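# Move blue carton from wall shelf to desk

## Task

Remove the blue carton from its row on the wall shelf and set it down on the desk, while every other carton stays where it was, the low shelf is still standing upright at the end, the desk stays roughly in its original spot, and the robot neither falls nor finishes leaning.

## Robot and tools

Robot: a Rainbow Robotics RB-Y1 with a wheeled base (0.58 m wide, front edge 0.10 m ahead of the drive-wheel axle, rear 0.57 m behind; it sweeps a 0.58 m radius when spinning in place and cannot move sideways), a folding leg and torso, a head with cameras, and two seven-joint arms, each ending in a five-finger hand. At the start both elbows are folded.

Frames: the base frame has its origin on the floor between the drive wheels, x ahead, y to the left, z up, in metres. chest, left_hand and right_hand are reported in it; the hand point sits 0.045 m in front of the palm, with its +z along the straightened fingers, +y out of the palm. base_odometry is in the frame the base had at the start, counts only wheel rotation (slip looks like travel), and gives heading in rad, positive left.

Tool move: one action per call. Options: "base" and/or "joints" plus optional "min_time_s"; or "target" alone or with "min_time_s". Parts start together and may finish at different times.
- base: a single object {"x_m_s", "turn_rad_s", "for_s"}: forward speed in m/s (0.005 to 1.5 either sign, or 0), left turn rate in rad/s (0.02 to 1.509 either sign, or 0), duration 0.1 to 5 s. These are velocities, not positions; travel is roughly speed times duration, then the base halts. Omitted speeds are 0. Acceleration is about 0.4-0.5 m/s².
- joints: a dict of absolute targets keyed by joint name (radians for torso, arm and head joints; -1 to 1 for fingers). Torso: torso_squat_rad 0 to 1.2 (higher lowers chest), torso_shift_rad -0.3 to 0.6 (hips forward), torso_pitch_rad -0.2 to 1.4 (bow forward), torso_yaw_rad -1.5 to 1.5 (chest left; raise both arms sideways by 0.2 rad first). Combined torso limits apply; breaking them gives off_target. Arm joints per side: shoulder pitch (negative swings forward/up), shoulder roll (left positive, right negative lifts outward), shoulder yaw, elbow (-2.617 to 0.01, negative bends), forearm roll, wrist pitch, hand roll. head_pan_rad ±0.523 (positive left), head_tilt_rad -0.35 to 1.57 (positive down). Fingers <side>_hand_little/ring/middle/index/thumb_bend/thumb_turn: +1 open, -1 closed (thumb_turn -1 puts the thumb opposite the fingers). <side>_hand_force_limit (-1 to 1, about 0 to 10 N, thumb 15 N) and <side>_hand_speed (-0.96 to 1) are settings; at start they are 0 and -0.8. For a soft grip close at speed -0.94 or slower. A wrapped grip suits items 0.035-0.065 m thick and holds only about 0.3 kg.
- target: {"side": "left"|"right", "x","y","z" in metres in the base frame (range -3 to 3), "quat_wxyz" in the format the hand lines print}. It is an absolute hand pose, solved once into joint angles, so the path may curve; break long moves into short ones. It is checked against the robot body only (not furniture) and is refused if it comes within 20 mm of the body or other arm.
- min_time_s: 0.1 to 8 s, the minimum duration of arm, head and torso motions.
- cameras: list from head_camera, left_wrist_camera, right_wrist_camera, all. blocking: true (default) waits for rest; false returns within about 0.5 s while motion continues; later moves replace only the targets they name. A target is refused while an earlier move still runs.

wait(seconds 0-10, cameras) lets time pass; stop(cameras) brakes all running motions; zoom_image(camera, region [x0,y0,x1,y1] pixels, max 504 square) enlarges the newest image; show_instructions shows the reference pages; finished_scene ends the scene irreversibly, and the goal must hold with the robot idle.

Results: base_status, joint_status, left_hand_status, right_hand_status read moving, done, reached (within 10 mm and 2 degrees), short, off_target, not_followed, refused, or a stop: contact_stop, time_out, limit_stop_at_<name> (own_body_* means the body guard intervened, no contact). A stop you did not order, or a refused move, cancels the rest of that reply's move/wait/finished_scene calls. Torso and each arm stop as a group. on_its_own lists uncommanded actions. lidar_m gives 12 distances, 30-degree sectors counter-clockwise from straight ahead, seen at 0.23 m height. motor_effort shows wheel load in percent; high values at rest mean pushing on something. <side>_hand_stopped_by gives six words (little, ring, middle, index, thumb_bend, thumb_turn): moving, target, force, stalled, fault. Finger loads in N; near 0 after closing means the object slipped. Joint torques, external torques, wrist force/torque (offset, uncalibrated) and motor temperatures are also reported.

Hazards: the base keeps pushing into furniture and can tip if the body snags under an edge; drive slowly near the shelf and desk. Fast bends, hard stops while driving, or a load held far forward can topple the robot. Contact torque at a joint limit (e.g. elbow 32.7 N m, wrist 22.7 N m) triggers a 10 s torque fault; motors at 80 °C brake the arm. Arms pressing each other can end the scene. Avoid dropping the carton even a few millimetres, knocking neighbouring cartons, bumping or tipping the low shelf, shoving the desk, slamming, or squeezing too hard. Set the carton down gently before opening the hand.

Each tool is called after "Emit:" by a JSON object that holds its "method" and its "body", one argument or row to a line.

Reference images:

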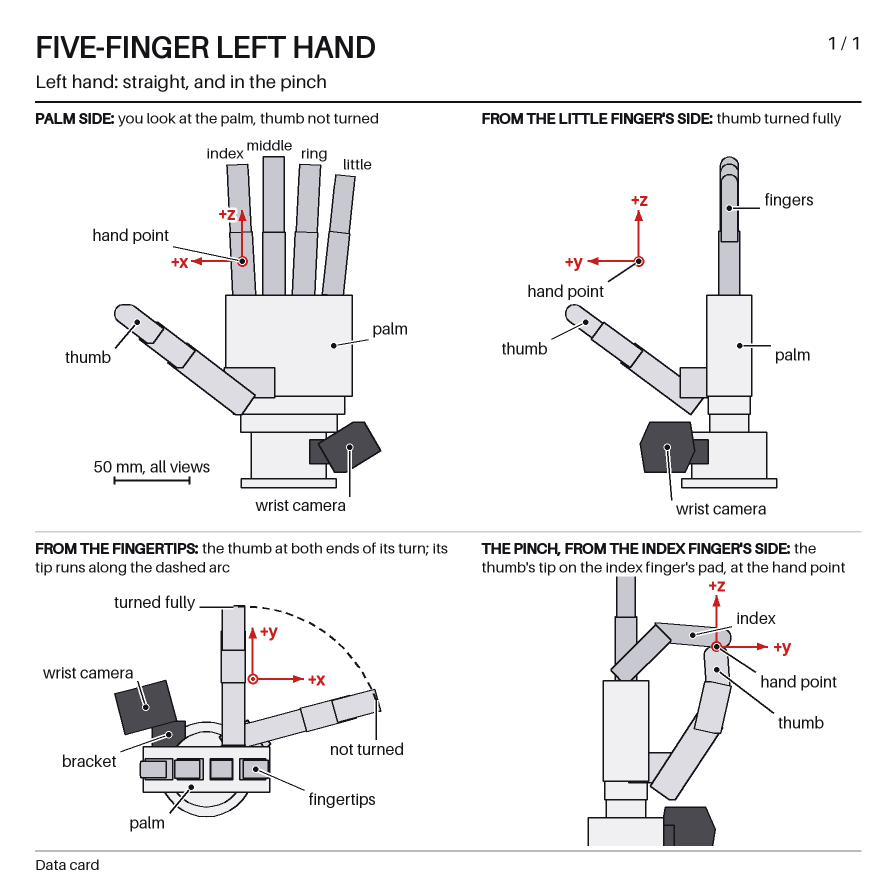

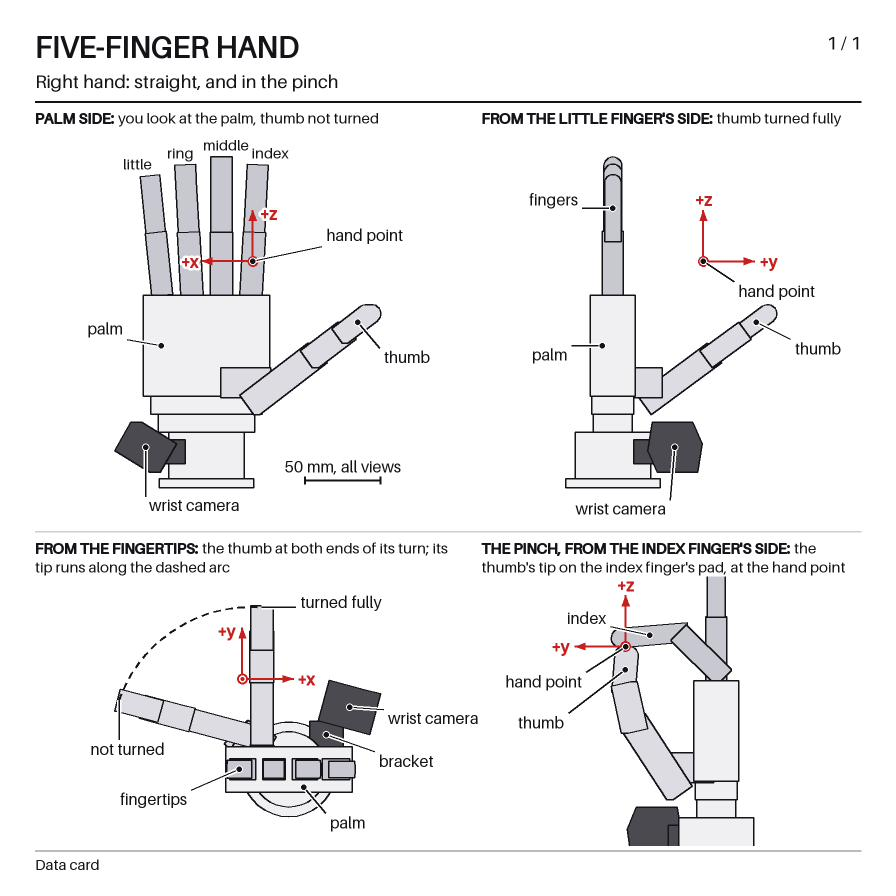

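## Session

Emit:
{"method": "move", "body": {

}}

Scene clock: 0.00 s.
Joint torques (N m): no reading
External joint torques (N m): no reading
Motor temperatures (°C): left_arm=[29 26 31 28 34 34 32] | right_arm=[28 29 28 27 34 39 34]
Wrist force (N): no reading
Wrist torque (N m): no reading
Wrist force, peak (N): no reading
base_odometry: x=+0.000 y=+0.000 heading=+0.000
lidar_m: 2.73 2.89 2.26 2.38 3.09 2.85 2.88 2.10 1.93 1.96 2.45 2.52
base_status: not commanded
joint_positions: torso_squat_rad=+0.350 torso_shift_rad=+0.000 torso_pitch_rad=+0.000 torso_yaw_rad=+0.000 left_shoulder_pitch_rad=-0.003 left_shoulder_roll_rad=+0.118 left_shoulder_yaw_rad=-0.008 left_elbow_rad=-2.185 left_forearm_roll_rad=-0.043 left_wrist_pitch_rad=+0.529 left_hand_roll_rad=+0.048 right_shoulder_pitch_rad=-0.027 right_shoulder_roll_rad=-0.104 right_shoulder_yaw_rad=-0.027 right_elbow_rad=-2.153 right_forearm_roll_rad=+0.004 right_wrist_pitch_rad=+0.656 right_hand_roll_rad=+0.025 head_pan_rad=+0.000 head_tilt_rad=+0.400 left_hand_little=+1.000 left_hand_ring=+1.000 left_hand_middle=+1.000 left_hand_index=+1.000 left_hand_thumb_turn=+1.000 left_hand_thumb_bend=+1.000 left_hand_force_limit=+0.000 left_hand_speed=-0.800 right_hand_little=+1.000 right_hand_ring=+1.000 right_hand_middle=+1.000 right_hand_index=+1.000 right_hand_thumb_turn=+1.000 right_hand_thumb_bend=+1.000 right_hand_force_limit=+0.000 right_hand_speed=-0.800
joint_status: not commanded
wheel_motors_off: 0
left_hand_stopped_by: target,target,target,target,target,target
right_hand_stopped_by: target,target,target,target,target,target
left_little_load_n: -0.5
left_ring_load_n: -0.5
left_middle_load_n: 0.0
left_index_load_n: 0.0
left_thumb_bend_load_n: 0.0
left_thumb_turn_load_n: -0.5
right_little_load_n: 0.0
right_ring_load_n: 0.0
right_middle_load_n: 0.0
right_index_load_n: 0.0
right_thumb_bend_load_n: 0.0
right_thumb_turn_load_n: -0.5
motor_effort: left_wheel=+0 right_wheel=+0
chest: x=-0.2280 y=-0.0005 z=+1.2475 quat_wxyz=(+1.000, +0.000, +0.000, +0.000) (m; base frame)
left_hand: x=+0.3119 y=+0.2115 z=+1.1377 quat_wxyz=(+0.550, -0.451, +0.501, -0.493) (m; base frame)
right_hand: x=+0.3120 y=-0.2264 z=+1.0984 quat_wxyz=(+0.448, -0.537, +0.484, -0.526) (m; base frame)
pictures: head_camera, left_wrist_camera, right_wrist_camera
Images, in order (width x height): head_camera 896x504, left_wrist_camera 504x504, right_wrist_camera 504x504.

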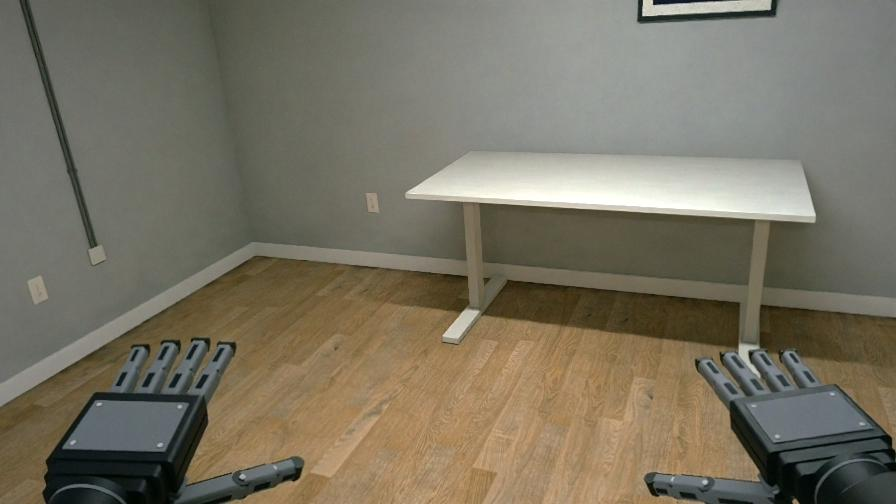

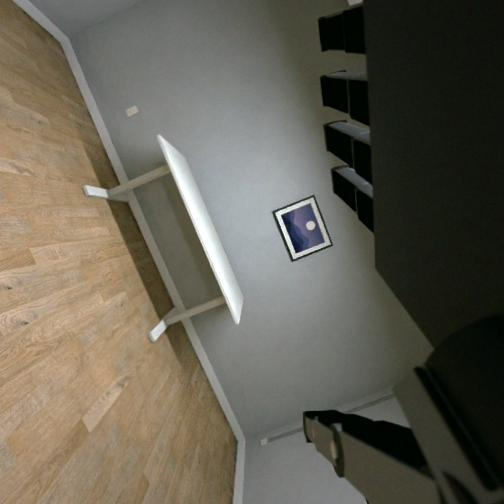

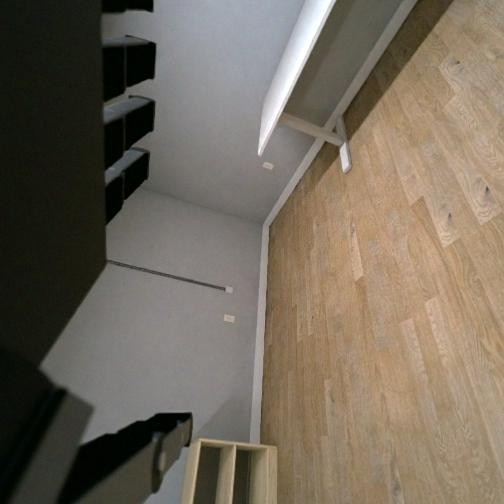

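Emit:
{"method": "move", "body": {
  "base": {"turn_rad_s": 0.7, "for_s": 1.8},
  "joints": {"head_tilt_rad": 0.3},
  "cameras": ["head_camera"]
}}

Emit:
{"method": "move", "body": {
  "base": {"turn_rad_s": 0.7, "for_s": 1.8},
  "cameras": ["head_camera"]
}}

Emit:
{"method": "move", "body": {
  "base": {"turn_rad_s": 0.7, "for_s": 1.8},
  "cameras": ["head_camera"]
}}

Emit:
{"method": "move", "body": {
  "base": {"turn_rad_s": 0.7, "for_s": 1.8},
  "cameras": ["head_camera"]
}}

Scene clock: 6.47 s.
Joint torques (N m): left_arm=[-11.06 1.18 0.94 -9.38 -0.19 -1.95 0.08] | right_arm=[-10.07 -3.29 -1.86 -9.97 0.32 -2.31 -0.09]
External joint torques (N m): left_arm=[-0.32 -0.49 -0.41 0.41 -0.1 0.1 0.08] | right_arm=[0.26 -1.13 -0.76 -0.91 0.05 -0.36 -0.09]
Wrist force (N): left_arm=[-1.6 8.8 -2.8] | right_arm=[-0.8 5.1 -0.9]
Wrist torque (N m): left_arm=[0.97 0.40 -0.31] | right_arm=[0.45 0.07 0.17]
Wrist force, peak (N): left_arm=[-2.0 9.1 -2.9] | right_arm=[-0.6 5.2 -0.7]
move: done
base_odometry: x=+0.000 y=+0.000 heading=+1.260
lidar_m: 2.26 2.85 2.88 2.84 2.54 1.98 1.94 2.07 3.04 2.53 2.73 2.33
base_status: done (sent for 1.8 of 1.8 s)
joint_positions: torso_squat_rad=+0.350 torso_shift_rad=+0.000 torso_pitch_rad=+0.000 torso_yaw_rad=+0.000 left_shoulder_pitch_rad=-0.003 left_shoulder_roll_rad=+0.118 left_shoulder_yaw_rad=-0.008 left_elbow_rad=-2.185 left_forearm_roll_rad=-0.043 left_wrist_pitch_rad=+0.529 left_hand_roll_rad=+0.048 right_shoulder_pitch_rad=-0.027 right_shoulder_roll_rad=-0.104 right_shoulder_yaw_rad=-0.027 right_elbow_rad=-2.153 right_forearm_roll_rad=+0.004 right_wrist_pitch_rad=+0.656 right_hand_roll_rad=+0.025 head_pan_rad=+0.000 head_tilt_rad=+0.300 left_hand_little=+1.000 left_hand_ring=+1.000 left_hand_middle=+1.000 left_hand_index=+1.000 left_hand_thumb_turn=+1.000 left_hand_thumb_bend=+1.000 left_hand_force_limit=+0.000 left_hand_speed=-0.800 right_hand_little=+1.000 right_hand_ring=+1.000 right_hand_middle=+1.000 right_hand_index=+1.000 right_hand_thumb_turn=+1.000 right_hand_thumb_bend=+1.000 right_hand_force_limit=+0.000 right_hand_speed=-0.800
joint_status: all done
wheel_motors_off: 0
left_hand_stopped_by: target,target,target,target,target,target
right_hand_stopped_by: target,target,target,target,target,target
left_little_load_n: 0.0
left_ring_load_n: 0.0
left_middle_load_n: 0.0
left_index_load_n: 0.0
left_thumb_bend_load_n: 0.5
left_thumb_turn_load_n: -0.5
right_little_load_n: 0.0
right_ring_load_n: 0.0
right_middle_load_n: 0.0
right_index_load_n: -0.5
right_thumb_bend_load_n: 0.0
right_thumb_turn_load_n: 0.0
motor_effort: left_wheel=+5(20) right_wheel=+6(23)
chest: x=-0.2280 y=-0.0005 z=+1.2475 quat_wxyz=(+1.000, +0.000, +0.000, +0.000)
left_hand: x=+0.3119 y=+0.2115 z=+1.1377 quat_wxyz=(+0.550, -0.451, +0.501, -0.493)
right_hand: x=+0.3120 y=-0.2264 z=+1.0984 quat_wxyz=(+0.448, -0.537, +0.484, -0.526)
Images, in order (width x height): head_camera 896x504.

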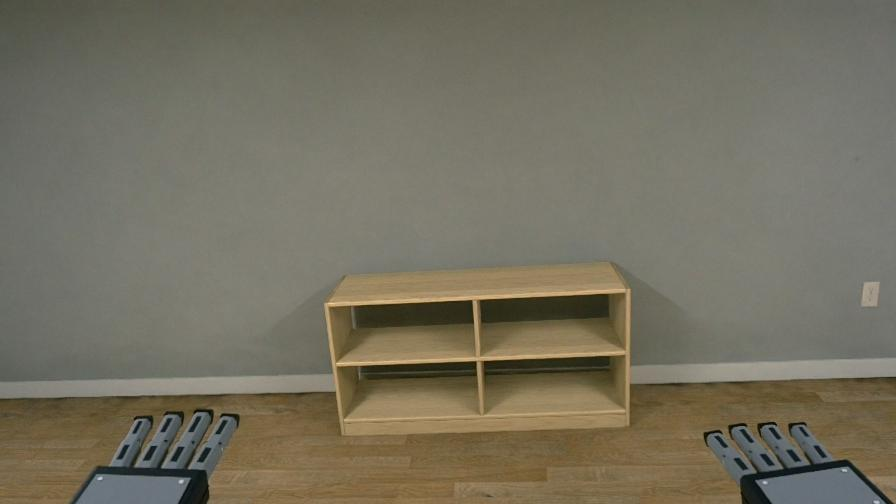

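Scene clock: 10.00 s.
Joint torques (N m): left_arm=[-10.99 1.35 1.24 -9.32 -0.16 -1.9 -0.07] | right_arm=[-9.58 -3.84 -1.38 -9.8 0.47 -2.36 -0.12]
External joint torques (N m): left_arm=[-0.25 -0.32 -0.11 0.48 -0.07 0.16 -0.07] | right_arm=[0.74 -1.67 -0.29 -0.74 0.2 -0.42 -0.12]
Wrist force (N): left_arm=[-1.8 8.8 -2.8] | right_arm=[-0.6 4.8 -0.7]
Wrist torque (N m): left_arm=[0.99 0.43 -0.33] | right_arm=[0.40 0.03 0.20]
Wrist force, peak (N): left_arm=[-1.9 9.1 -2.8] | right_arm=[-0.6 5.1 -0.6]
move: done
base_odometry: x=+0.000 y=+0.000 heading=+2.519
lidar_m: 2.84 2.85 2.19 1.94 1.95 2.29 2.53 2.72 3.01 2.32 2.28 3.19
base_status: done (sent for 1.8 of 1.8 s)
joint_positions: torso_squat_rad=+0.350 torso_shift_rad=+0.000 torso_pitch_rad=+0.000 torso_yaw_rad=+0.000 left_shoulder_pitch_rad=-0.003 left_shoulder_roll_rad=+0.118 left_shoulder_yaw_rad=-0.008 left_elbow_rad=-2.185 left_forearm_roll_rad=-0.043 left_wrist_pitch_rad=+0.529 left_hand_roll_rad=+0.048 right_shoulder_pitch_rad=-0.027 right_shoulder_roll_rad=-0.104 right_shoulder_yaw_rad=-0.027 right_elbow_rad=-2.153 right_forearm_roll_rad=+0.004 right_wrist_pitch_rad=+0.656 right_hand_roll_rad=+0.025 head_pan_rad=+0.000 head_tilt_rad=+0.300 left_hand_little=+1.000 left_hand_ring=+1.000 left_hand_middle=+1.000 left_hand_index=+1.000 left_hand_thumb_turn=+1.000 left_hand_thumb_bend=+1.000 left_hand_force_limit=+0.000 left_hand_speed=-0.800 right_hand_little=+1.000 right_hand_ring=+1.000 right_hand_middle=+1.000 right_hand_index=+1.000 right_hand_thumb_turn=+1.000 right_hand_thumb_bend=+1.000 right_hand_force_limit=+0.000 right_hand_speed=-0.800
joint_status: not commanded
wheel_motors_off: 0
left_hand_stopped_by: target,target,target,target,target,target
right_hand_stopped_by: target,target,target,target,target,target
left_little_load_n: 0.0
left_ring_load_n: 0.0
left_middle_load_n: 0.0
left_index_load_n: 0.0
left_thumb_bend_load_n: 0.0
left_thumb_turn_load_n: -0.5
right_little_load_n: 0.5
right_ring_load_n: 0.0
right_middle_load_n: 0.0
right_index_load_n: 0.0
right_thumb_bend_load_n: 0.0
right_thumb_turn_load_n: -0.5
motor_effort: left_wheel=+8(13) right_wheel=+7(22)
chest: x=-0.2280 y=-0.0005 z=+1.2475 quat_wxyz=(+1.000, +0.000, +0.000, +0.000)
left_hand: x=+0.3119 y=+0.2115 z=+1.1377 quat_wxyz=(+0.550, -0.451, +0.501, -0.493)
right_hand: x=+0.3119 y=-0.2264 z=+1.0984 quat_wxyz=(+0.448, -0.537, +0.484, -0.526)
Images, in order (width x height): head_camera 896x504.

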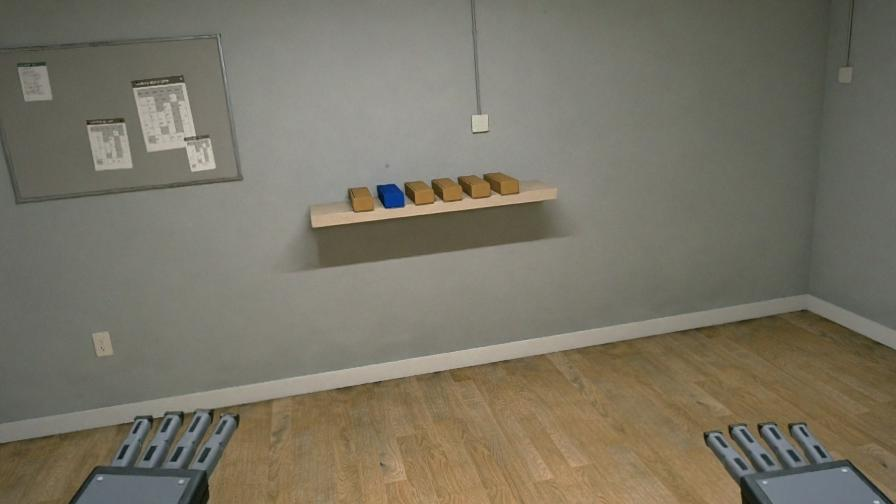

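Scene clock: 13.53 s.
Joint torques (N m): left_arm=[-10.98 1.19 1.44 -9.38 0.03 -1.95 -0.01] | right_arm=[-10.06 -4.12 -1.68 -9.82 0.34 -2.42 -0.04]
External joint torques (N m): left_arm=[-0.25 -0.48 0.09 0.42 0.12 0.11 -0.01] | right_arm=[0.27 -1.96 -0.59 -0.75 0.07 -0.48 -0.04]
Wrist force (N): left_arm=[-1.9 8.8 -2.8] | right_arm=[-0.7 5.0 -0.7]
Wrist torque (N m): left_arm=[0.98 0.44 -0.33] | right_arm=[0.42 0.06 0.18]
Wrist force, peak (N): left_arm=[-2.0 9.0 -2.9] | right_arm=[-0.5 5.2 -0.9]
move: done
base_odometry: x=+0.000 y=+0.000 heading=-2.504
lidar_m: 2.02 1.93 2.01 2.76 2.53 2.73 2.76 2.33 2.38 2.95 2.84 2.75
base_status: done (sent for 1.8 of 1.8 s)
joint_positions: torso_squat_rad=+0.350 torso_shift_rad=+0.000 torso_pitch_rad=+0.000 torso_yaw_rad=+0.000 left_shoulder_pitch_rad=-0.003 left_shoulder_roll_rad=+0.118 left_shoulder_yaw_rad=-0.008 left_elbow_rad=-2.185 left_forearm_roll_rad=-0.043 left_wrist_pitch_rad=+0.529 left_hand_roll_rad=+0.048 right_shoulder_pitch_rad=-0.027 right_shoulder_roll_rad=-0.104 right_shoulder_yaw_rad=-0.027 right_elbow_rad=-2.153 right_forearm_roll_rad=+0.004 right_wrist_pitch_rad=+0.656 right_hand_roll_rad=+0.025 head_pan_rad=+0.000 head_tilt_rad=+0.300 left_hand_little=+1.000 left_hand_ring=+1.000 left_hand_middle=+1.000 left_hand_index=+1.000 left_hand_thumb_turn=+1.000 left_hand_thumb_bend=+1.000 left_hand_force_limit=+0.000 left_hand_speed=-0.800 right_hand_little=+1.000 right_hand_ring=+1.000 right_hand_middle=+1.000 right_hand_index=+1.000 right_hand_thumb_turn=+1.000 right_hand_thumb_bend=+1.000 right_hand_force_limit=+0.000 right_hand_speed=-0.800
joint_status: not commanded
wheel_motors_off: 0
left_hand_stopped_by: target,target,target,target,target,target
right_hand_stopped_by: target,target,target,target,target,target
left_little_load_n: 0.0
left_ring_load_n: -0.5
left_middle_load_n: 0.0
left_index_load_n: 0.0
left_thumb_bend_load_n: 0.0
left_thumb_turn_load_n: -0.5
right_little_load_n: 0.0
right_ring_load_n: 0.0
right_middle_load_n: 0.0
right_index_load_n: 0.0
right_thumb_bend_load_n: 0.0
right_thumb_turn_load_n: 0.0
motor_effort: left_wheel=+1(14) right_wheel=+7(22)
chest: x=-0.2280 y=-0.0005 z=+1.2475 quat_wxyz=(+1.000, +0.000, +0.000, +0.000)
left_hand: x=+0.3119 y=+0.2115 z=+1.1377 quat_wxyz=(+0.550, -0.451, +0.501, -0.493)
right_hand: x=+0.3119 y=-0.2264 z=+1.0984 quat_wxyz=(+0.448, -0.537, +0.484, -0.526)
Images, in order (width x height): head_camera 896x504.

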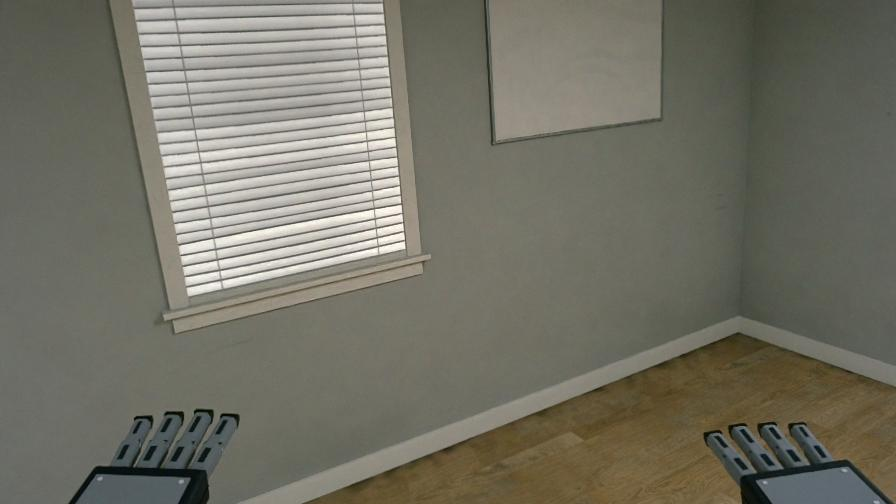

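Scene clock: 17.07 s.
Joint torques (N m): left_arm=[-10.92 1.21 1.36 -9.53 -0.08 -2.06 -0.04] | right_arm=[-8.99 -3.35 -1.42 -9.75 0.52 -2.2 -0.11]
External joint torques (N m): left_arm=[-0.19 -0.46 0.01 0.26 0.01 0 -0.04] | right_arm=[1.34 -1.19 -0.33 -0.69 0.25 -0.26 -0.11]
Wrist force (N): left_arm=[-1.8 8.7 -2.9] | right_arm=[-0.7 5.0 -0.7]
Wrist torque (N m): left_arm=[0.97 0.43 -0.32] | right_arm=[0.44 0.04 0.19]
Wrist force, peak (N): left_arm=[-1.9 9.0 -2.8] | right_arm=[-0.6 5.1 -0.7]
move: done
base_odometry: x=+0.000 y=+0.000 heading=-1.245
lidar_m: 2.17 2.52 2.72 3.20 2.34 2.29 3.03 2.84 2.83 2.31 1.94 1.93
base_status: done (sent for 1.8 of 1.8 s)
joint_positions: torso_squat_rad=+0.350 torso_shift_rad=+0.000 torso_pitch_rad=+0.000 torso_yaw_rad=+0.000 left_shoulder_pitch_rad=-0.003 left_shoulder_roll_rad=+0.118 left_shoulder_yaw_rad=-0.008 left_elbow_rad=-2.185 left_forearm_roll_rad=-0.043 left_wrist_pitch_rad=+0.529 left_hand_roll_rad=+0.048 right_shoulder_pitch_rad=-0.027 right_shoulder_roll_rad=-0.104 right_shoulder_yaw_rad=-0.027 right_elbow_rad=-2.153 right_forearm_roll_rad=+0.004 right_wrist_pitch_rad=+0.656 right_hand_roll_rad=+0.025 head_pan_rad=+0.000 head_tilt_rad=+0.300 left_hand_little=+1.000 left_hand_ring=+1.000 left_hand_middle=+1.000 left_hand_index=+1.000 left_hand_thumb_turn=+1.000 left_hand_thumb_bend=+1.000 left_hand_force_limit=+0.000 left_hand_speed=-0.800 right_hand_little=+1.000 right_hand_ring=+1.000 right_hand_middle=+1.000 right_hand_index=+1.000 right_hand_thumb_turn=+1.000 right_hand_thumb_bend=+1.000 right_hand_force_limit=+0.000 right_hand_speed=-0.800
joint_status: not commanded
wheel_motors_off: 0
left_hand_stopped_by: target,target,target,target,target,target
right_hand_stopped_by: target,target,target,target,target,target
left_little_load_n: 0.0
left_ring_load_n: 0.0
left_middle_load_n: 0.0
left_index_load_n: 0.0
left_thumb_bend_load_n: 0.0
left_thumb_turn_load_n: 0.0
right_little_load_n: 0.0
right_ring_load_n: 0.0
right_middle_load_n: 0.0
right_index_load_n: 0.0
right_thumb_bend_load_n: 0.0
right_thumb_turn_load_n: -0.5
motor_effort: left_wheel=+1(15) right_wheel=+7(22)
chest: x=-0.2280 y=-0.0005 z=+1.2475 quat_wxyz=(+1.000, +0.000, +0.000, +0.000)
left_hand: x=+0.3119 y=+0.2115 z=+1.1377 quat_wxyz=(+0.550, -0.451, +0.501, -0.493)
right_hand: x=+0.3119 y=-0.2264 z=+1.0984 quat_wxyz=(+0.448, -0.537, +0.484, -0.526)
Images, in order (width x height): head_camera 896x504.

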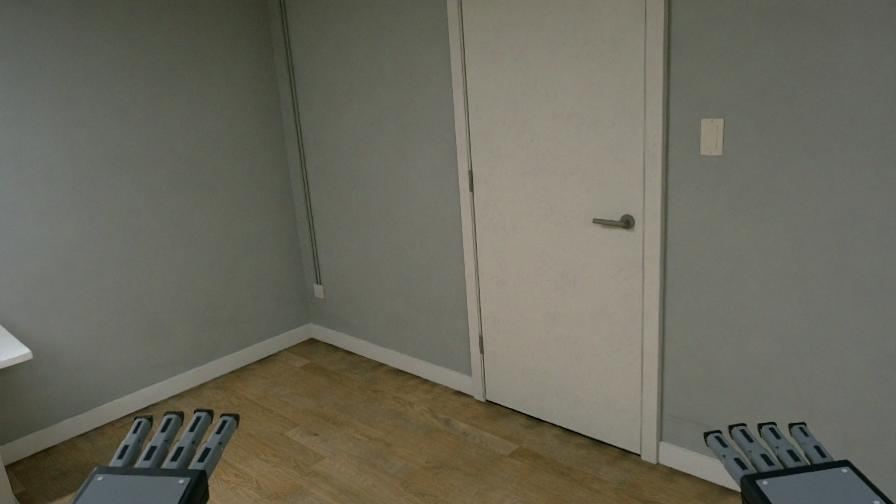

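Emit:
{"method": "move", "body": {
  "base": {"turn_rad_s": -0.9, "for_s": 2.8},
  "cameras": ["head_camera"]
}}

Emit:
{"method": "move", "body": {
  "base": {"x_m_s": 0.5, "for_s": 2.4},
  "cameras": ["head_camera"]
}}

Scene clock: 32.47 s.
Joint torques (N m): left_arm=[-11.39 1.76 1.04 -9.69 -0.06 -2.06 -0.1] | right_arm=[-9.66 -3.88 -1.85 -9.93 0.32 -2.43 0.04]
External joint torques (N m): left_arm=[-0.66 0.09 -0.31 0.1 0.03 0 -0.11] | right_arm=[0.67 -1.71 -0.75 -0.87 0.05 -0.49 0.04]
Wrist force (N): left_arm=[-1.9 8.7 -2.8] | right_arm=[-0.5 4.8 -0.8]
Wrist torque (N m): left_arm=[0.98 0.44 -0.33] | right_arm=[0.41 0.03 0.19]
Wrist force, peak (N): left_arm=[-1.7 9.1 -2.8] | right_arm=[-0.7 5.2 -0.6]
move: done
base_odometry: x=+0.000 y=+0.000 heading=+2.519
lidar_m: 2.84 2.85 2.20 1.95 1.96 2.30 2.51 2.71 2.99 2.33 2.26 3.18
base_status: done (sent for 2.8 of 2.8 s)
joint_positions: torso_squat_rad=+0.350 torso_shift_rad=+0.000 torso_pitch_rad=+0.000 torso_yaw_rad=+0.000 left_shoulder_pitch_rad=-0.003 left_shoulder_roll_rad=+0.118 left_shoulder_yaw_rad=-0.008 left_elbow_rad=-2.185 left_forearm_roll_rad=-0.043 left_wrist_pitch_rad=+0.529 left_hand_roll_rad=+0.048 right_shoulder_pitch_rad=-0.027 right_shoulder_roll_rad=-0.104 right_shoulder_yaw_rad=-0.027 right_elbow_rad=-2.153 right_forearm_roll_rad=+0.004 right_wrist_pitch_rad=+0.656 right_hand_roll_rad=+0.025 head_pan_rad=+0.000 head_tilt_rad=+0.300 left_hand_little=+1.000 left_hand_ring=+1.000 left_hand_middle=+1.000 left_hand_index=+1.000 left_hand_thumb_turn=+1.000 left_hand_thumb_bend=+1.000 left_hand_force_limit=+0.000 left_hand_speed=-0.800 right_hand_little=+1.000 right_hand_ring=+1.000 right_hand_middle=+1.000 right_hand_index=+1.000 right_hand_thumb_turn=+1.000 right_hand_thumb_bend=+1.000 right_hand_force_limit=+0.000 right_hand_speed=-0.800
joint_status: not commanded
wheel_motors_off: 0
left_hand_stopped_by: target,target,target,target,target,target
right_hand_stopped_by: target,target,target,target,target,target
left_little_load_n: 0.0
left_ring_load_n: -0.5
left_middle_load_n: 0.0
left_index_load_n: 0.0
left_thumb_bend_load_n: 0.0
left_thumb_turn_load_n: 0.0
right_little_load_n: 0.0
right_ring_load_n: 0.0
right_middle_load_n: -0.5
right_index_load_n: 0.0
right_thumb_bend_load_n: 0.0
right_thumb_turn_load_n: -0.5
motor_effort: left_wheel=+6(29) right_wheel=+3(22)
chest: x=-0.2280 y=-0.0005 z=+1.2475 quat_wxyz=(+1.000, +0.000, +0.000, +0.000)
left_hand: x=+0.3119 y=+0.2115 z=+1.1377 quat_wxyz=(+0.550, -0.451, +0.501, -0.493)
right_hand: x=+0.3119 y=-0.2264 z=+1.0984 quat_wxyz=(+0.448, -0.537, +0.484, -0.526)
Images, in order (width x height): head_camera 896x504.

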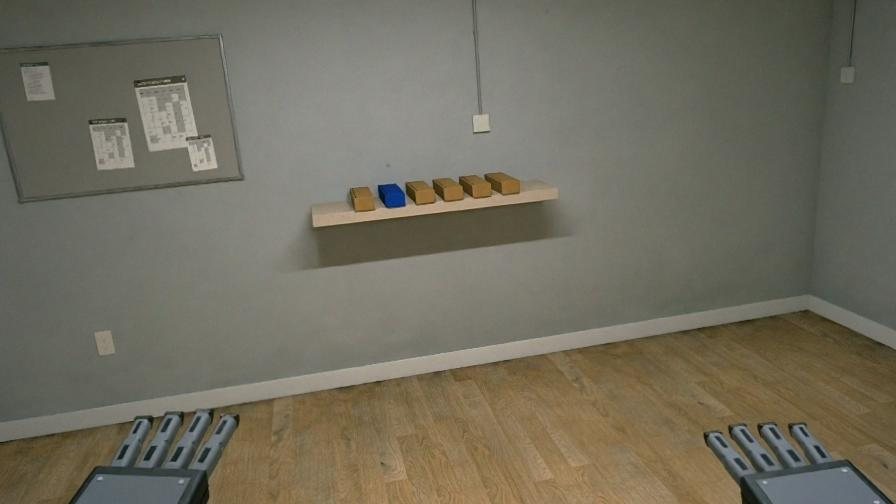

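Scene clock: 36.27 s.
Joint torques (N m): left_arm=[-11.32 1.6 1.37 -9.53 -0.14 -2.12 -0.05] | right_arm=[-9.83 -4.1 -1.76 -9.65 0.52 -2.38 0.24]
External joint torques (N m): left_arm=[-0.59 -0.07 0.02 0.26 -0.05 -0.06 -0.05] | right_arm=[0.5 -1.94 -0.67 -0.59 0.25 -0.44 0.24]
Wrist force (N): left_arm=[-1.8 8.8 -2.8] | right_arm=[-0.8 4.7 -0.7]
Wrist torque (N m): left_arm=[0.99 0.42 -0.32] | right_arm=[0.39 0.07 0.16]
Wrist force, peak (N): left_arm=[-1.9 9.0 -3.0] | right_arm=[-0.7 5.3 -0.6]
move: done
base_odometry: x=-0.974 y=+0.700 heading=+2.519
lidar_m: 1.67 1.67 2.00 2.21 2.20 2.63 3.72 3.80 2.58 2.03 2.41 1.89
base_status: done (sent for 2.4 of 2.4 s)
joint_positions: torso_squat_rad=+0.350 torso_shift_rad=+0.000 torso_pitch_rad=+0.000 torso_yaw_rad=+0.000 left_shoulder_pitch_rad=-0.003 left_shoulder_roll_rad=+0.118 left_shoulder_yaw_rad=-0.008 left_elbow_rad=-2.185 left_forearm_roll_rad=-0.043 left_wrist_pitch_rad=+0.529 left_hand_roll_rad=+0.048 right_shoulder_pitch_rad=-0.027 right_shoulder_roll_rad=-0.104 right_shoulder_yaw_rad=-0.027 right_elbow_rad=-2.153 right_forearm_roll_rad=+0.004 right_wrist_pitch_rad=+0.656 right_hand_roll_rad=+0.025 head_pan_rad=+0.000 head_tilt_rad=+0.300 left_hand_little=+1.000 left_hand_ring=+1.000 left_hand_middle=+1.000 left_hand_index=+1.000 left_hand_thumb_turn=+1.000 left_hand_thumb_bend=+1.000 left_hand_force_limit=+0.000 left_hand_speed=-0.800 right_hand_little=+1.000 right_hand_ring=+1.000 right_hand_middle=+1.000 right_hand_index=+1.000 right_hand_thumb_turn=+1.000 right_hand_thumb_bend=+1.000 right_hand_force_limit=+0.000 right_hand_speed=-0.800
joint_status: not commanded
wheel_motors_off: 0
left_hand_stopped_by: target,target,target,target,target,target
right_hand_stopped_by: target,target,target,target,target,target
left_little_load_n: 0.0
left_ring_load_n: 0.0
left_middle_load_n: 0.0
left_index_load_n: 0.0
left_thumb_bend_load_n: 0.0
left_thumb_turn_load_n: -0.5
right_little_load_n: 0.0
right_ring_load_n: 0.0
right_middle_load_n: 0.0
right_index_load_n: 0.0
right_thumb_bend_load_n: 0.0
right_thumb_turn_load_n: 0.0
motor_effort: left_wheel=-3(29) right_wheel=+0(26)
chest: x=-0.2279 y=-0.0005 z=+1.2475 quat_wxyz=(+1.000, +0.000, +0.000, +0.000)
left_hand: x=+0.3120 y=+0.2115 z=+1.1377 quat_wxyz=(+0.550, -0.451, +0.501, -0.493)
right_hand: x=+0.3120 y=-0.2264 z=+1.0983 quat_wxyz=(+0.448, -0.537, +0.484, -0.525)
Images, in order (width x height): head_camera 896x504.

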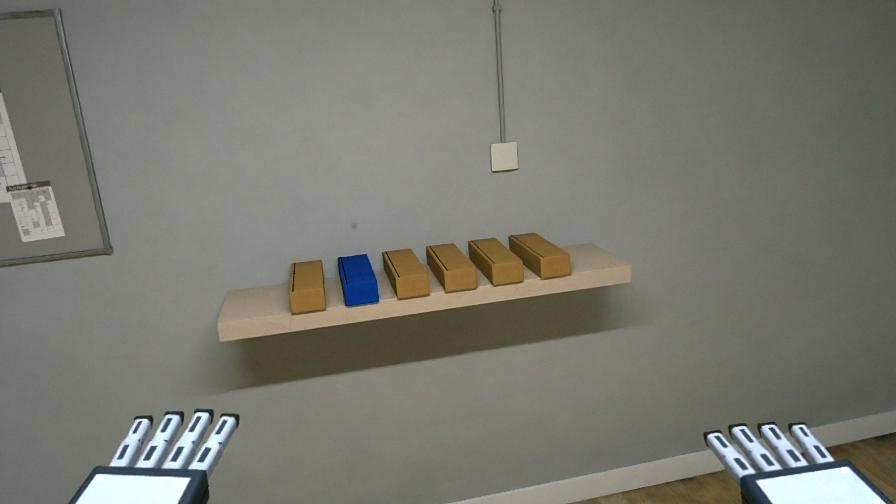

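Emit:
{"method": "move", "body": {
  "base": {"turn_rad_s": 0.3, "for_s": 1.3},
  "cameras": ["head_camera"]
}}

Scene clock: 41.17 s.
Joint torques (N m): left_arm=[-11.13 1.55 1.17 -9.55 -0.09 -2.18 -0.11] | right_arm=[-9.46 -3.94 -1.06 -9.95 0.43 -2.35 -0.02]
External joint torques (N m): left_arm=[-0.4 -0.12 -0.19 0.25 0 -0.12 -0.11] | right_arm=[0.87 -1.78 0.03 -0.89 0.16 -0.41 -0.02]
Wrist force (N): left_arm=[-1.8 8.8 -2.8] | right_arm=[-0.8 4.9 -0.6]
Wrist torque (N m): left_arm=[0.97 0.42 -0.32] | right_arm=[0.40 0.06 0.17]
Wrist force, peak (N): left_arm=[-1.9 9.0 -2.9] | right_arm=[-0.7 5.2 -0.7]
move: done
base_odometry: x=-0.974 y=+0.700 heading=+2.908
lidar_m: 1.67 1.85 2.20 2.18 2.45 3.72 3.78 2.59 2.03 2.41 2.04 1.68
base_status: done (sent for 1.3 of 1.3 s)
joint_positions: torso_squat_rad=+0.350 torso_shift_rad=+0.000 torso_pitch_rad=+0.000 torso_yaw_rad=+0.000 left_shoulder_pitch_rad=-0.003 left_shoulder_roll_rad=+0.118 left_shoulder_yaw_rad=-0.008 left_elbow_rad=-2.185 left_forearm_roll_rad=-0.043 left_wrist_pitch_rad=+0.529 left_hand_roll_rad=+0.048 right_shoulder_pitch_rad=-0.027 right_shoulder_roll_rad=-0.104 right_shoulder_yaw_rad=-0.027 right_elbow_rad=-2.153 right_forearm_roll_rad=+0.004 right_wrist_pitch_rad=+0.656 right_hand_roll_rad=+0.025 head_pan_rad=+0.000 head_tilt_rad=+0.300 left_hand_little=+1.000 left_hand_ring=+1.000 left_hand_middle=+1.000 left_hand_index=+1.000 left_hand_thumb_turn=+1.000 left_hand_thumb_bend=+1.000 left_hand_force_limit=+0.000 left_hand_speed=-0.800 right_hand_little=+1.000 right_hand_ring=+1.000 right_hand_middle=+1.000 right_hand_index=+1.000 right_hand_thumb_turn=+1.000 right_hand_thumb_bend=+1.000 right_hand_force_limit=+0.000 right_hand_speed=-0.800
joint_status: not commanded
wheel_motors_off: 0
left_hand_stopped_by: target,target,target,target,target,target
right_hand_stopped_by: target,target,target,target,target,target
left_little_load_n: 0.0
left_ring_load_n: -0.5
left_middle_load_n: -0.5
left_index_load_n: 0.0
left_thumb_bend_load_n: 0.0
left_thumb_turn_load_n: -0.5
right_little_load_n: 0.0
right_ring_load_n: 0.0
right_middle_load_n: 0.0
right_index_load_n: 0.0
right_thumb_bend_load_n: 0.0
right_thumb_turn_load_n: 0.0
motor_effort: left_wheel=+0(26) right_wheel=+6(19)
chest: x=-0.2279 y=-0.0005 z=+1.2475 quat_wxyz=(+1.000, +0.000, +0.000, +0.000)
left_hand: x=+0.3120 y=+0.2115 z=+1.1377 quat_wxyz=(+0.550, -0.451, +0.501, -0.493)
right_hand: x=+0.3120 y=-0.2264 z=+1.0983 quat_wxyz=(+0.448, -0.537, +0.484, -0.525)
Images, in order (width x height): head_camera 896x504.

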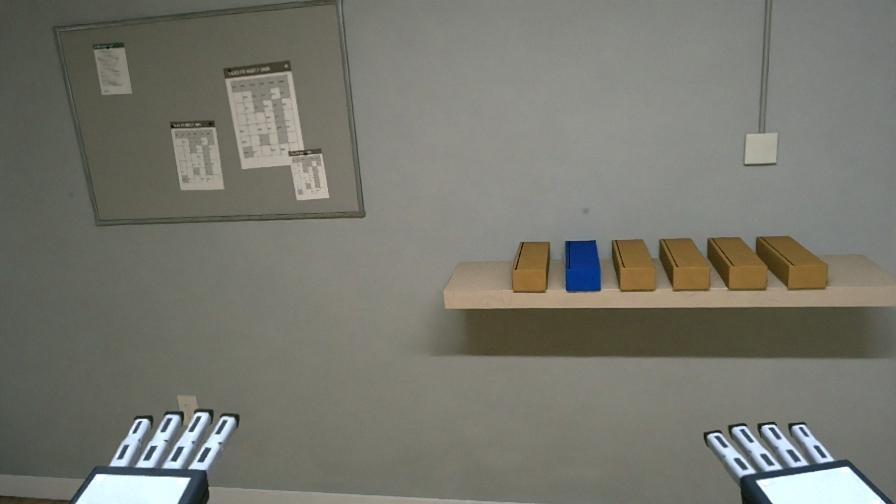

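Emit:
{"method": "move", "body": {
  "base": {"turn_rad_s": -0.4, "for_s": 1.0},
  "joints": {"head_tilt_rad": 0.5},
  "cameras": []
}}

Emit:
{"method": "move", "body": {
  "base": {"x_m_s": 0.4, "for_s": 1.75},
  "cameras": []
}}

Emit:
{"method": "move", "body": {
  "base": {"turn_rad_s": 0.4, "for_s": 1.0},
  "cameras": ["head_camera"]
}}

Scene clock: 55.17 s.
Joint torques (N m): left_arm=[-10.74 1.57 1.46 -9.48 -0.08 -2.17 0.03] | right_arm=[-9.49 -3.52 -2.06 -9.66 0.56 -2.39 -0.08]
External joint torques (N m): left_arm=[-0.01 -0.09 0.11 0.31 0.01 -0.11 0.02] | right_arm=[0.84 -1.36 -0.96 -0.6 0.29 -0.45 -0.08]
Wrist force (N): left_arm=[-1.8 8.6 -2.8] | right_arm=[-0.8 5.1 -0.8]
Wrist torque (N m): left_arm=[0.96 0.44 -0.32] | right_arm=[0.45 0.07 0.17]
Wrist force, peak (N): left_arm=[-1.9 9.0 -2.8] | right_arm=[-0.8 5.2 -0.8]
move: done
base_odometry: x=-0.974 y=+0.700 heading=+2.509
lidar_m: 1.67 1.66 2.00 2.20 2.21 2.62 3.71 3.79 2.58 2.03 2.42 1.89
base_status: done (sent for 1 of 1 s)
joint_positions: torso_squat_rad=+0.350 torso_shift_rad=+0.000 torso_pitch_rad=+0.000 torso_yaw_rad=+0.000 left_shoulder_pitch_rad=-0.003 left_shoulder_roll_rad=+0.118 left_shoulder_yaw_rad=-0.008 left_elbow_rad=-2.185 left_forearm_roll_rad=-0.043 left_wrist_pitch_rad=+0.529 left_hand_roll_rad=+0.048 right_shoulder_pitch_rad=-0.027 right_shoulder_roll_rad=-0.104 right_shoulder_yaw_rad=-0.027 right_elbow_rad=-2.153 right_forearm_roll_rad=+0.004 right_wrist_pitch_rad=+0.656 right_hand_roll_rad=+0.025 head_pan_rad=+0.000 head_tilt_rad=+0.500 left_hand_little=+1.000 left_hand_ring=+1.000 left_hand_middle=+1.000 left_hand_index=+1.000 left_hand_thumb_turn=+1.000 left_hand_thumb_bend=+1.000 left_hand_force_limit=+0.000 left_hand_speed=-0.800 right_hand_little=+1.000 right_hand_ring=+1.000 right_hand_middle=+1.000 right_hand_index=+1.000 right_hand_thumb_turn=+1.000 right_hand_thumb_bend=+1.000 right_hand_force_limit=+0.000 right_hand_speed=-0.800
joint_status: all done
wheel_motors_off: 0
left_hand_stopped_by: target,target,target,target,target,target
right_hand_stopped_by: target,target,target,target,target,target
left_little_load_n: 0.0
left_ring_load_n: 0.0
left_middle_load_n: 0.0
left_index_load_n: 0.0
left_thumb_bend_load_n: -0.5
left_thumb_turn_load_n: 0.0
right_little_load_n: 0.0
right_ring_load_n: 0.0
right_middle_load_n: 0.0
right_index_load_n: 0.0
right_thumb_bend_load_n: 0.0
right_thumb_turn_load_n: 0.0
motor_effort: left_wheel=+9(19) right_wheel=-10(19)
chest: x=-0.2279 y=-0.0005 z=+1.2475 quat_wxyz=(+1.000, +0.000, +0.000, +0.000)
left_hand: x=+0.3119 y=+0.2115 z=+1.1377 quat_wxyz=(+0.550, -0.451, +0.501, -0.493)
right_hand: x=+0.3120 y=-0.2264 z=+1.0983 quat_wxyz=(+0.448, -0.537, +0.484, -0.526)

Scene clock: 58.33 s.
Joint torques (N m): left_arm=[-10.94 1.42 0.66 -9.34 -0.13 -2.07 -0.02] | right_arm=[-9.9 -3.67 -2.26 -9.93 0.26 -2.35 -0.03]
External joint torques (N m): left_arm=[-0.21 -0.25 -0.7 0.45 -0.04 -0.01 -0.02] | right_arm=[0.42 -1.51 -1.17 -0.87 -0.01 -0.41 -0.03]
Wrist force (N): left_arm=[-1.7 8.7 -2.7] | right_arm=[-0.5 4.9 -0.8]
Wrist torque (N m): left_arm=[0.95 0.41 -0.32] | right_arm=[0.41 0.03 0.18]
Wrist force, peak (N): left_arm=[-1.9 9.0 -3.2] | right_arm=[-0.5 5.2 -1.0]
move: done
base_odometry: x=-1.544 y=+1.118 heading=+2.509
lidar_m: 0.98 0.98 1.18 2.17 2.36 2.80 4.41 4.23 2.14 2.24 1.86 1.11
base_status: done (sent for 1.77 of 1.77 s)
joint_positions: torso_squat_rad=+0.350 torso_shift_rad=+0.000 torso_pitch_rad=+0.000 torso_yaw_rad=+0.000 left_shoulder_pitch_rad=-0.003 left_shoulder_roll_rad=+0.118 left_shoulder_yaw_rad=-0.008 left_elbow_rad=-2.185 left_forearm_roll_rad=-0.043 left_wrist_pitch_rad=+0.529 left_hand_roll_rad=+0.048 right_shoulder_pitch_rad=-0.027 right_shoulder_roll_rad=-0.104 right_shoulder_yaw_rad=-0.027 right_elbow_rad=-2.153 right_forearm_roll_rad=+0.004 right_wrist_pitch_rad=+0.656 right_hand_roll_rad=+0.025 head_pan_rad=+0.000 head_tilt_rad=+0.500 left_hand_little=+1.000 left_hand_ring=+1.000 left_hand_middle=+1.000 left_hand_index=+1.000 left_hand_thumb_turn=+1.000 left_hand_thumb_bend=+1.000 left_hand_force_limit=+0.000 left_hand_speed=-0.800 right_hand_little=+1.000 right_hand_ring=+1.000 right_hand_middle=+1.000 right_hand_index=+1.000 right_hand_thumb_turn=+1.000 right_hand_thumb_bend=+1.000 right_hand_force_limit=+0.000 right_hand_speed=-0.800
joint_status: not commanded
wheel_motors_off: 0
left_hand_stopped_by: target,target,target,target,target,target
right_hand_stopped_by: target,target,target,target,target,target
left_little_load_n: 0.0
left_ring_load_n: 0.0
left_middle_load_n: 0.0
left_index_load_n: 0.0
left_thumb_bend_load_n: 0.0
left_thumb_turn_load_n: 0.0
right_little_load_n: 0.0
right_ring_load_n: 0.0
right_middle_load_n: 0.0
right_index_load_n: 0.0
right_thumb_bend_load_n: 0.0
right_thumb_turn_load_n: 0.0
motor_effort: left_wheel=-2(24) right_wheel=-1(23)
chest: x=-0.2279 y=-0.0005 z=+1.2475 quat_wxyz=(+1.000, +0.000, +0.000, +0.000)
left_hand: x=+0.3120 y=+0.2115 z=+1.1377 quat_wxyz=(+0.550, -0.451, +0.501, -0.493)
right_hand: x=+0.3120 y=-0.2264 z=+1.0983 quat_wxyz=(+0.448, -0.537, +0.484, -0.525)

Scene clock: 60.47 s.
Joint torques (N m): left_arm=[-10.76 1.55 1.04 -9.62 -0.16 -2 -0.04] | right_arm=[-10.24 -4.05 -1.05 -9.78 0.49 -2.36 -0.12]
External joint torques (N m): left_arm=[-0.03 -0.12 -0.31 0.18 -0.07 0.06 -0.04] | right_arm=[0.08 -1.88 0.05 -0.72 0.22 -0.42 -0.12]
Wrist force (N): left_arm=[-1.7 8.7 -2.9] | right_arm=[-0.5 4.9 -0.8]
Wrist torque (N m): left_arm=[0.98 0.42 -0.32] | right_arm=[0.44 0.03 0.18]
Wrist force, peak (N): left_arm=[-1.8 9.0 -3.0] | right_arm=[-0.5 5.1 -0.9]
move: done
base_odometry: x=-1.544 y=+1.118 heading=+2.909
lidar_m: 0.98 1.10 1.76 2.34 2.62 4.12 4.43 2.51 2.14 2.25 1.20 0.99
base_status: done (sent for 1 of 1 s)
joint_positions: torso_squat_rad=+0.350 torso_shift_rad=+0.000 torso_pitch_rad=+0.000 torso_yaw_rad=+0.000 left_shoulder_pitch_rad=-0.003 left_shoulder_roll_rad=+0.118 left_shoulder_yaw_rad=-0.008 left_elbow_rad=-2.185 left_forearm_roll_rad=-0.043 left_wrist_pitch_rad=+0.529 left_hand_roll_rad=+0.048 right_shoulder_pitch_rad=-0.027 right_shoulder_roll_rad=-0.104 right_shoulder_yaw_rad=-0.027 right_elbow_rad=-2.153 right_forearm_roll_rad=+0.004 right_wrist_pitch_rad=+0.656 right_hand_roll_rad=+0.025 head_pan_rad=+0.000 head_tilt_rad=+0.500 left_hand_little=+1.000 left_hand_ring=+1.000 left_hand_middle=+1.000 left_hand_index=+1.000 left_hand_thumb_turn=+1.000 left_hand_thumb_bend=+1.000 left_hand_force_limit=+0.000 left_hand_speed=-0.800 right_hand_little=+1.000 right_hand_ring=+1.000 right_hand_middle=+1.000 right_hand_index=+1.000 right_hand_thumb_turn=+1.000 right_hand_thumb_bend=+1.000 right_hand_force_limit=+0.000 right_hand_speed=-0.800
joint_status: not commanded
wheel_motors_off: 0
left_hand_stopped_by: target,target,target,target,target,target
right_hand_stopped_by: target,target,target,target,target,target
left_little_load_n: 0.0
left_ring_load_n: 0.0
left_middle_load_n: 0.0
left_index_load_n: 0.0
left_thumb_bend_load_n: 0.0
left_thumb_turn_load_n: 0.0
right_little_load_n: 0.0
right_ring_load_n: -0.5
right_middle_load_n: 0.0
right_index_load_n: 0.0
right_thumb_bend_load_n: 0.0
right_thumb_turn_load_n: 0.0
motor_effort: left_wheel=+1(28) right_wheel=+6(19)
chest: x=-0.2279 y=-0.0005 z=+1.2475 quat_wxyz=(+1.000, +0.000, +0.000, +0.000)
left_hand: x=+0.3120 y=+0.2115 z=+1.1377 quat_wxyz=(+0.550, -0.451, +0.501, -0.493)
right_hand: x=+0.3120 y=-0.2265 z=+1.0983 quat_wxyz=(+0.448, -0.537, +0.484, -0.525)
Images, in order (width x height): head_camera 896x504.

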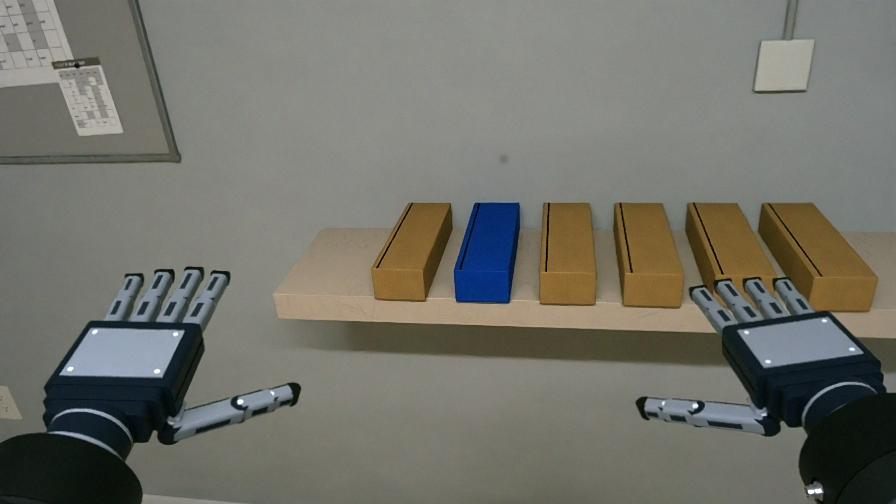

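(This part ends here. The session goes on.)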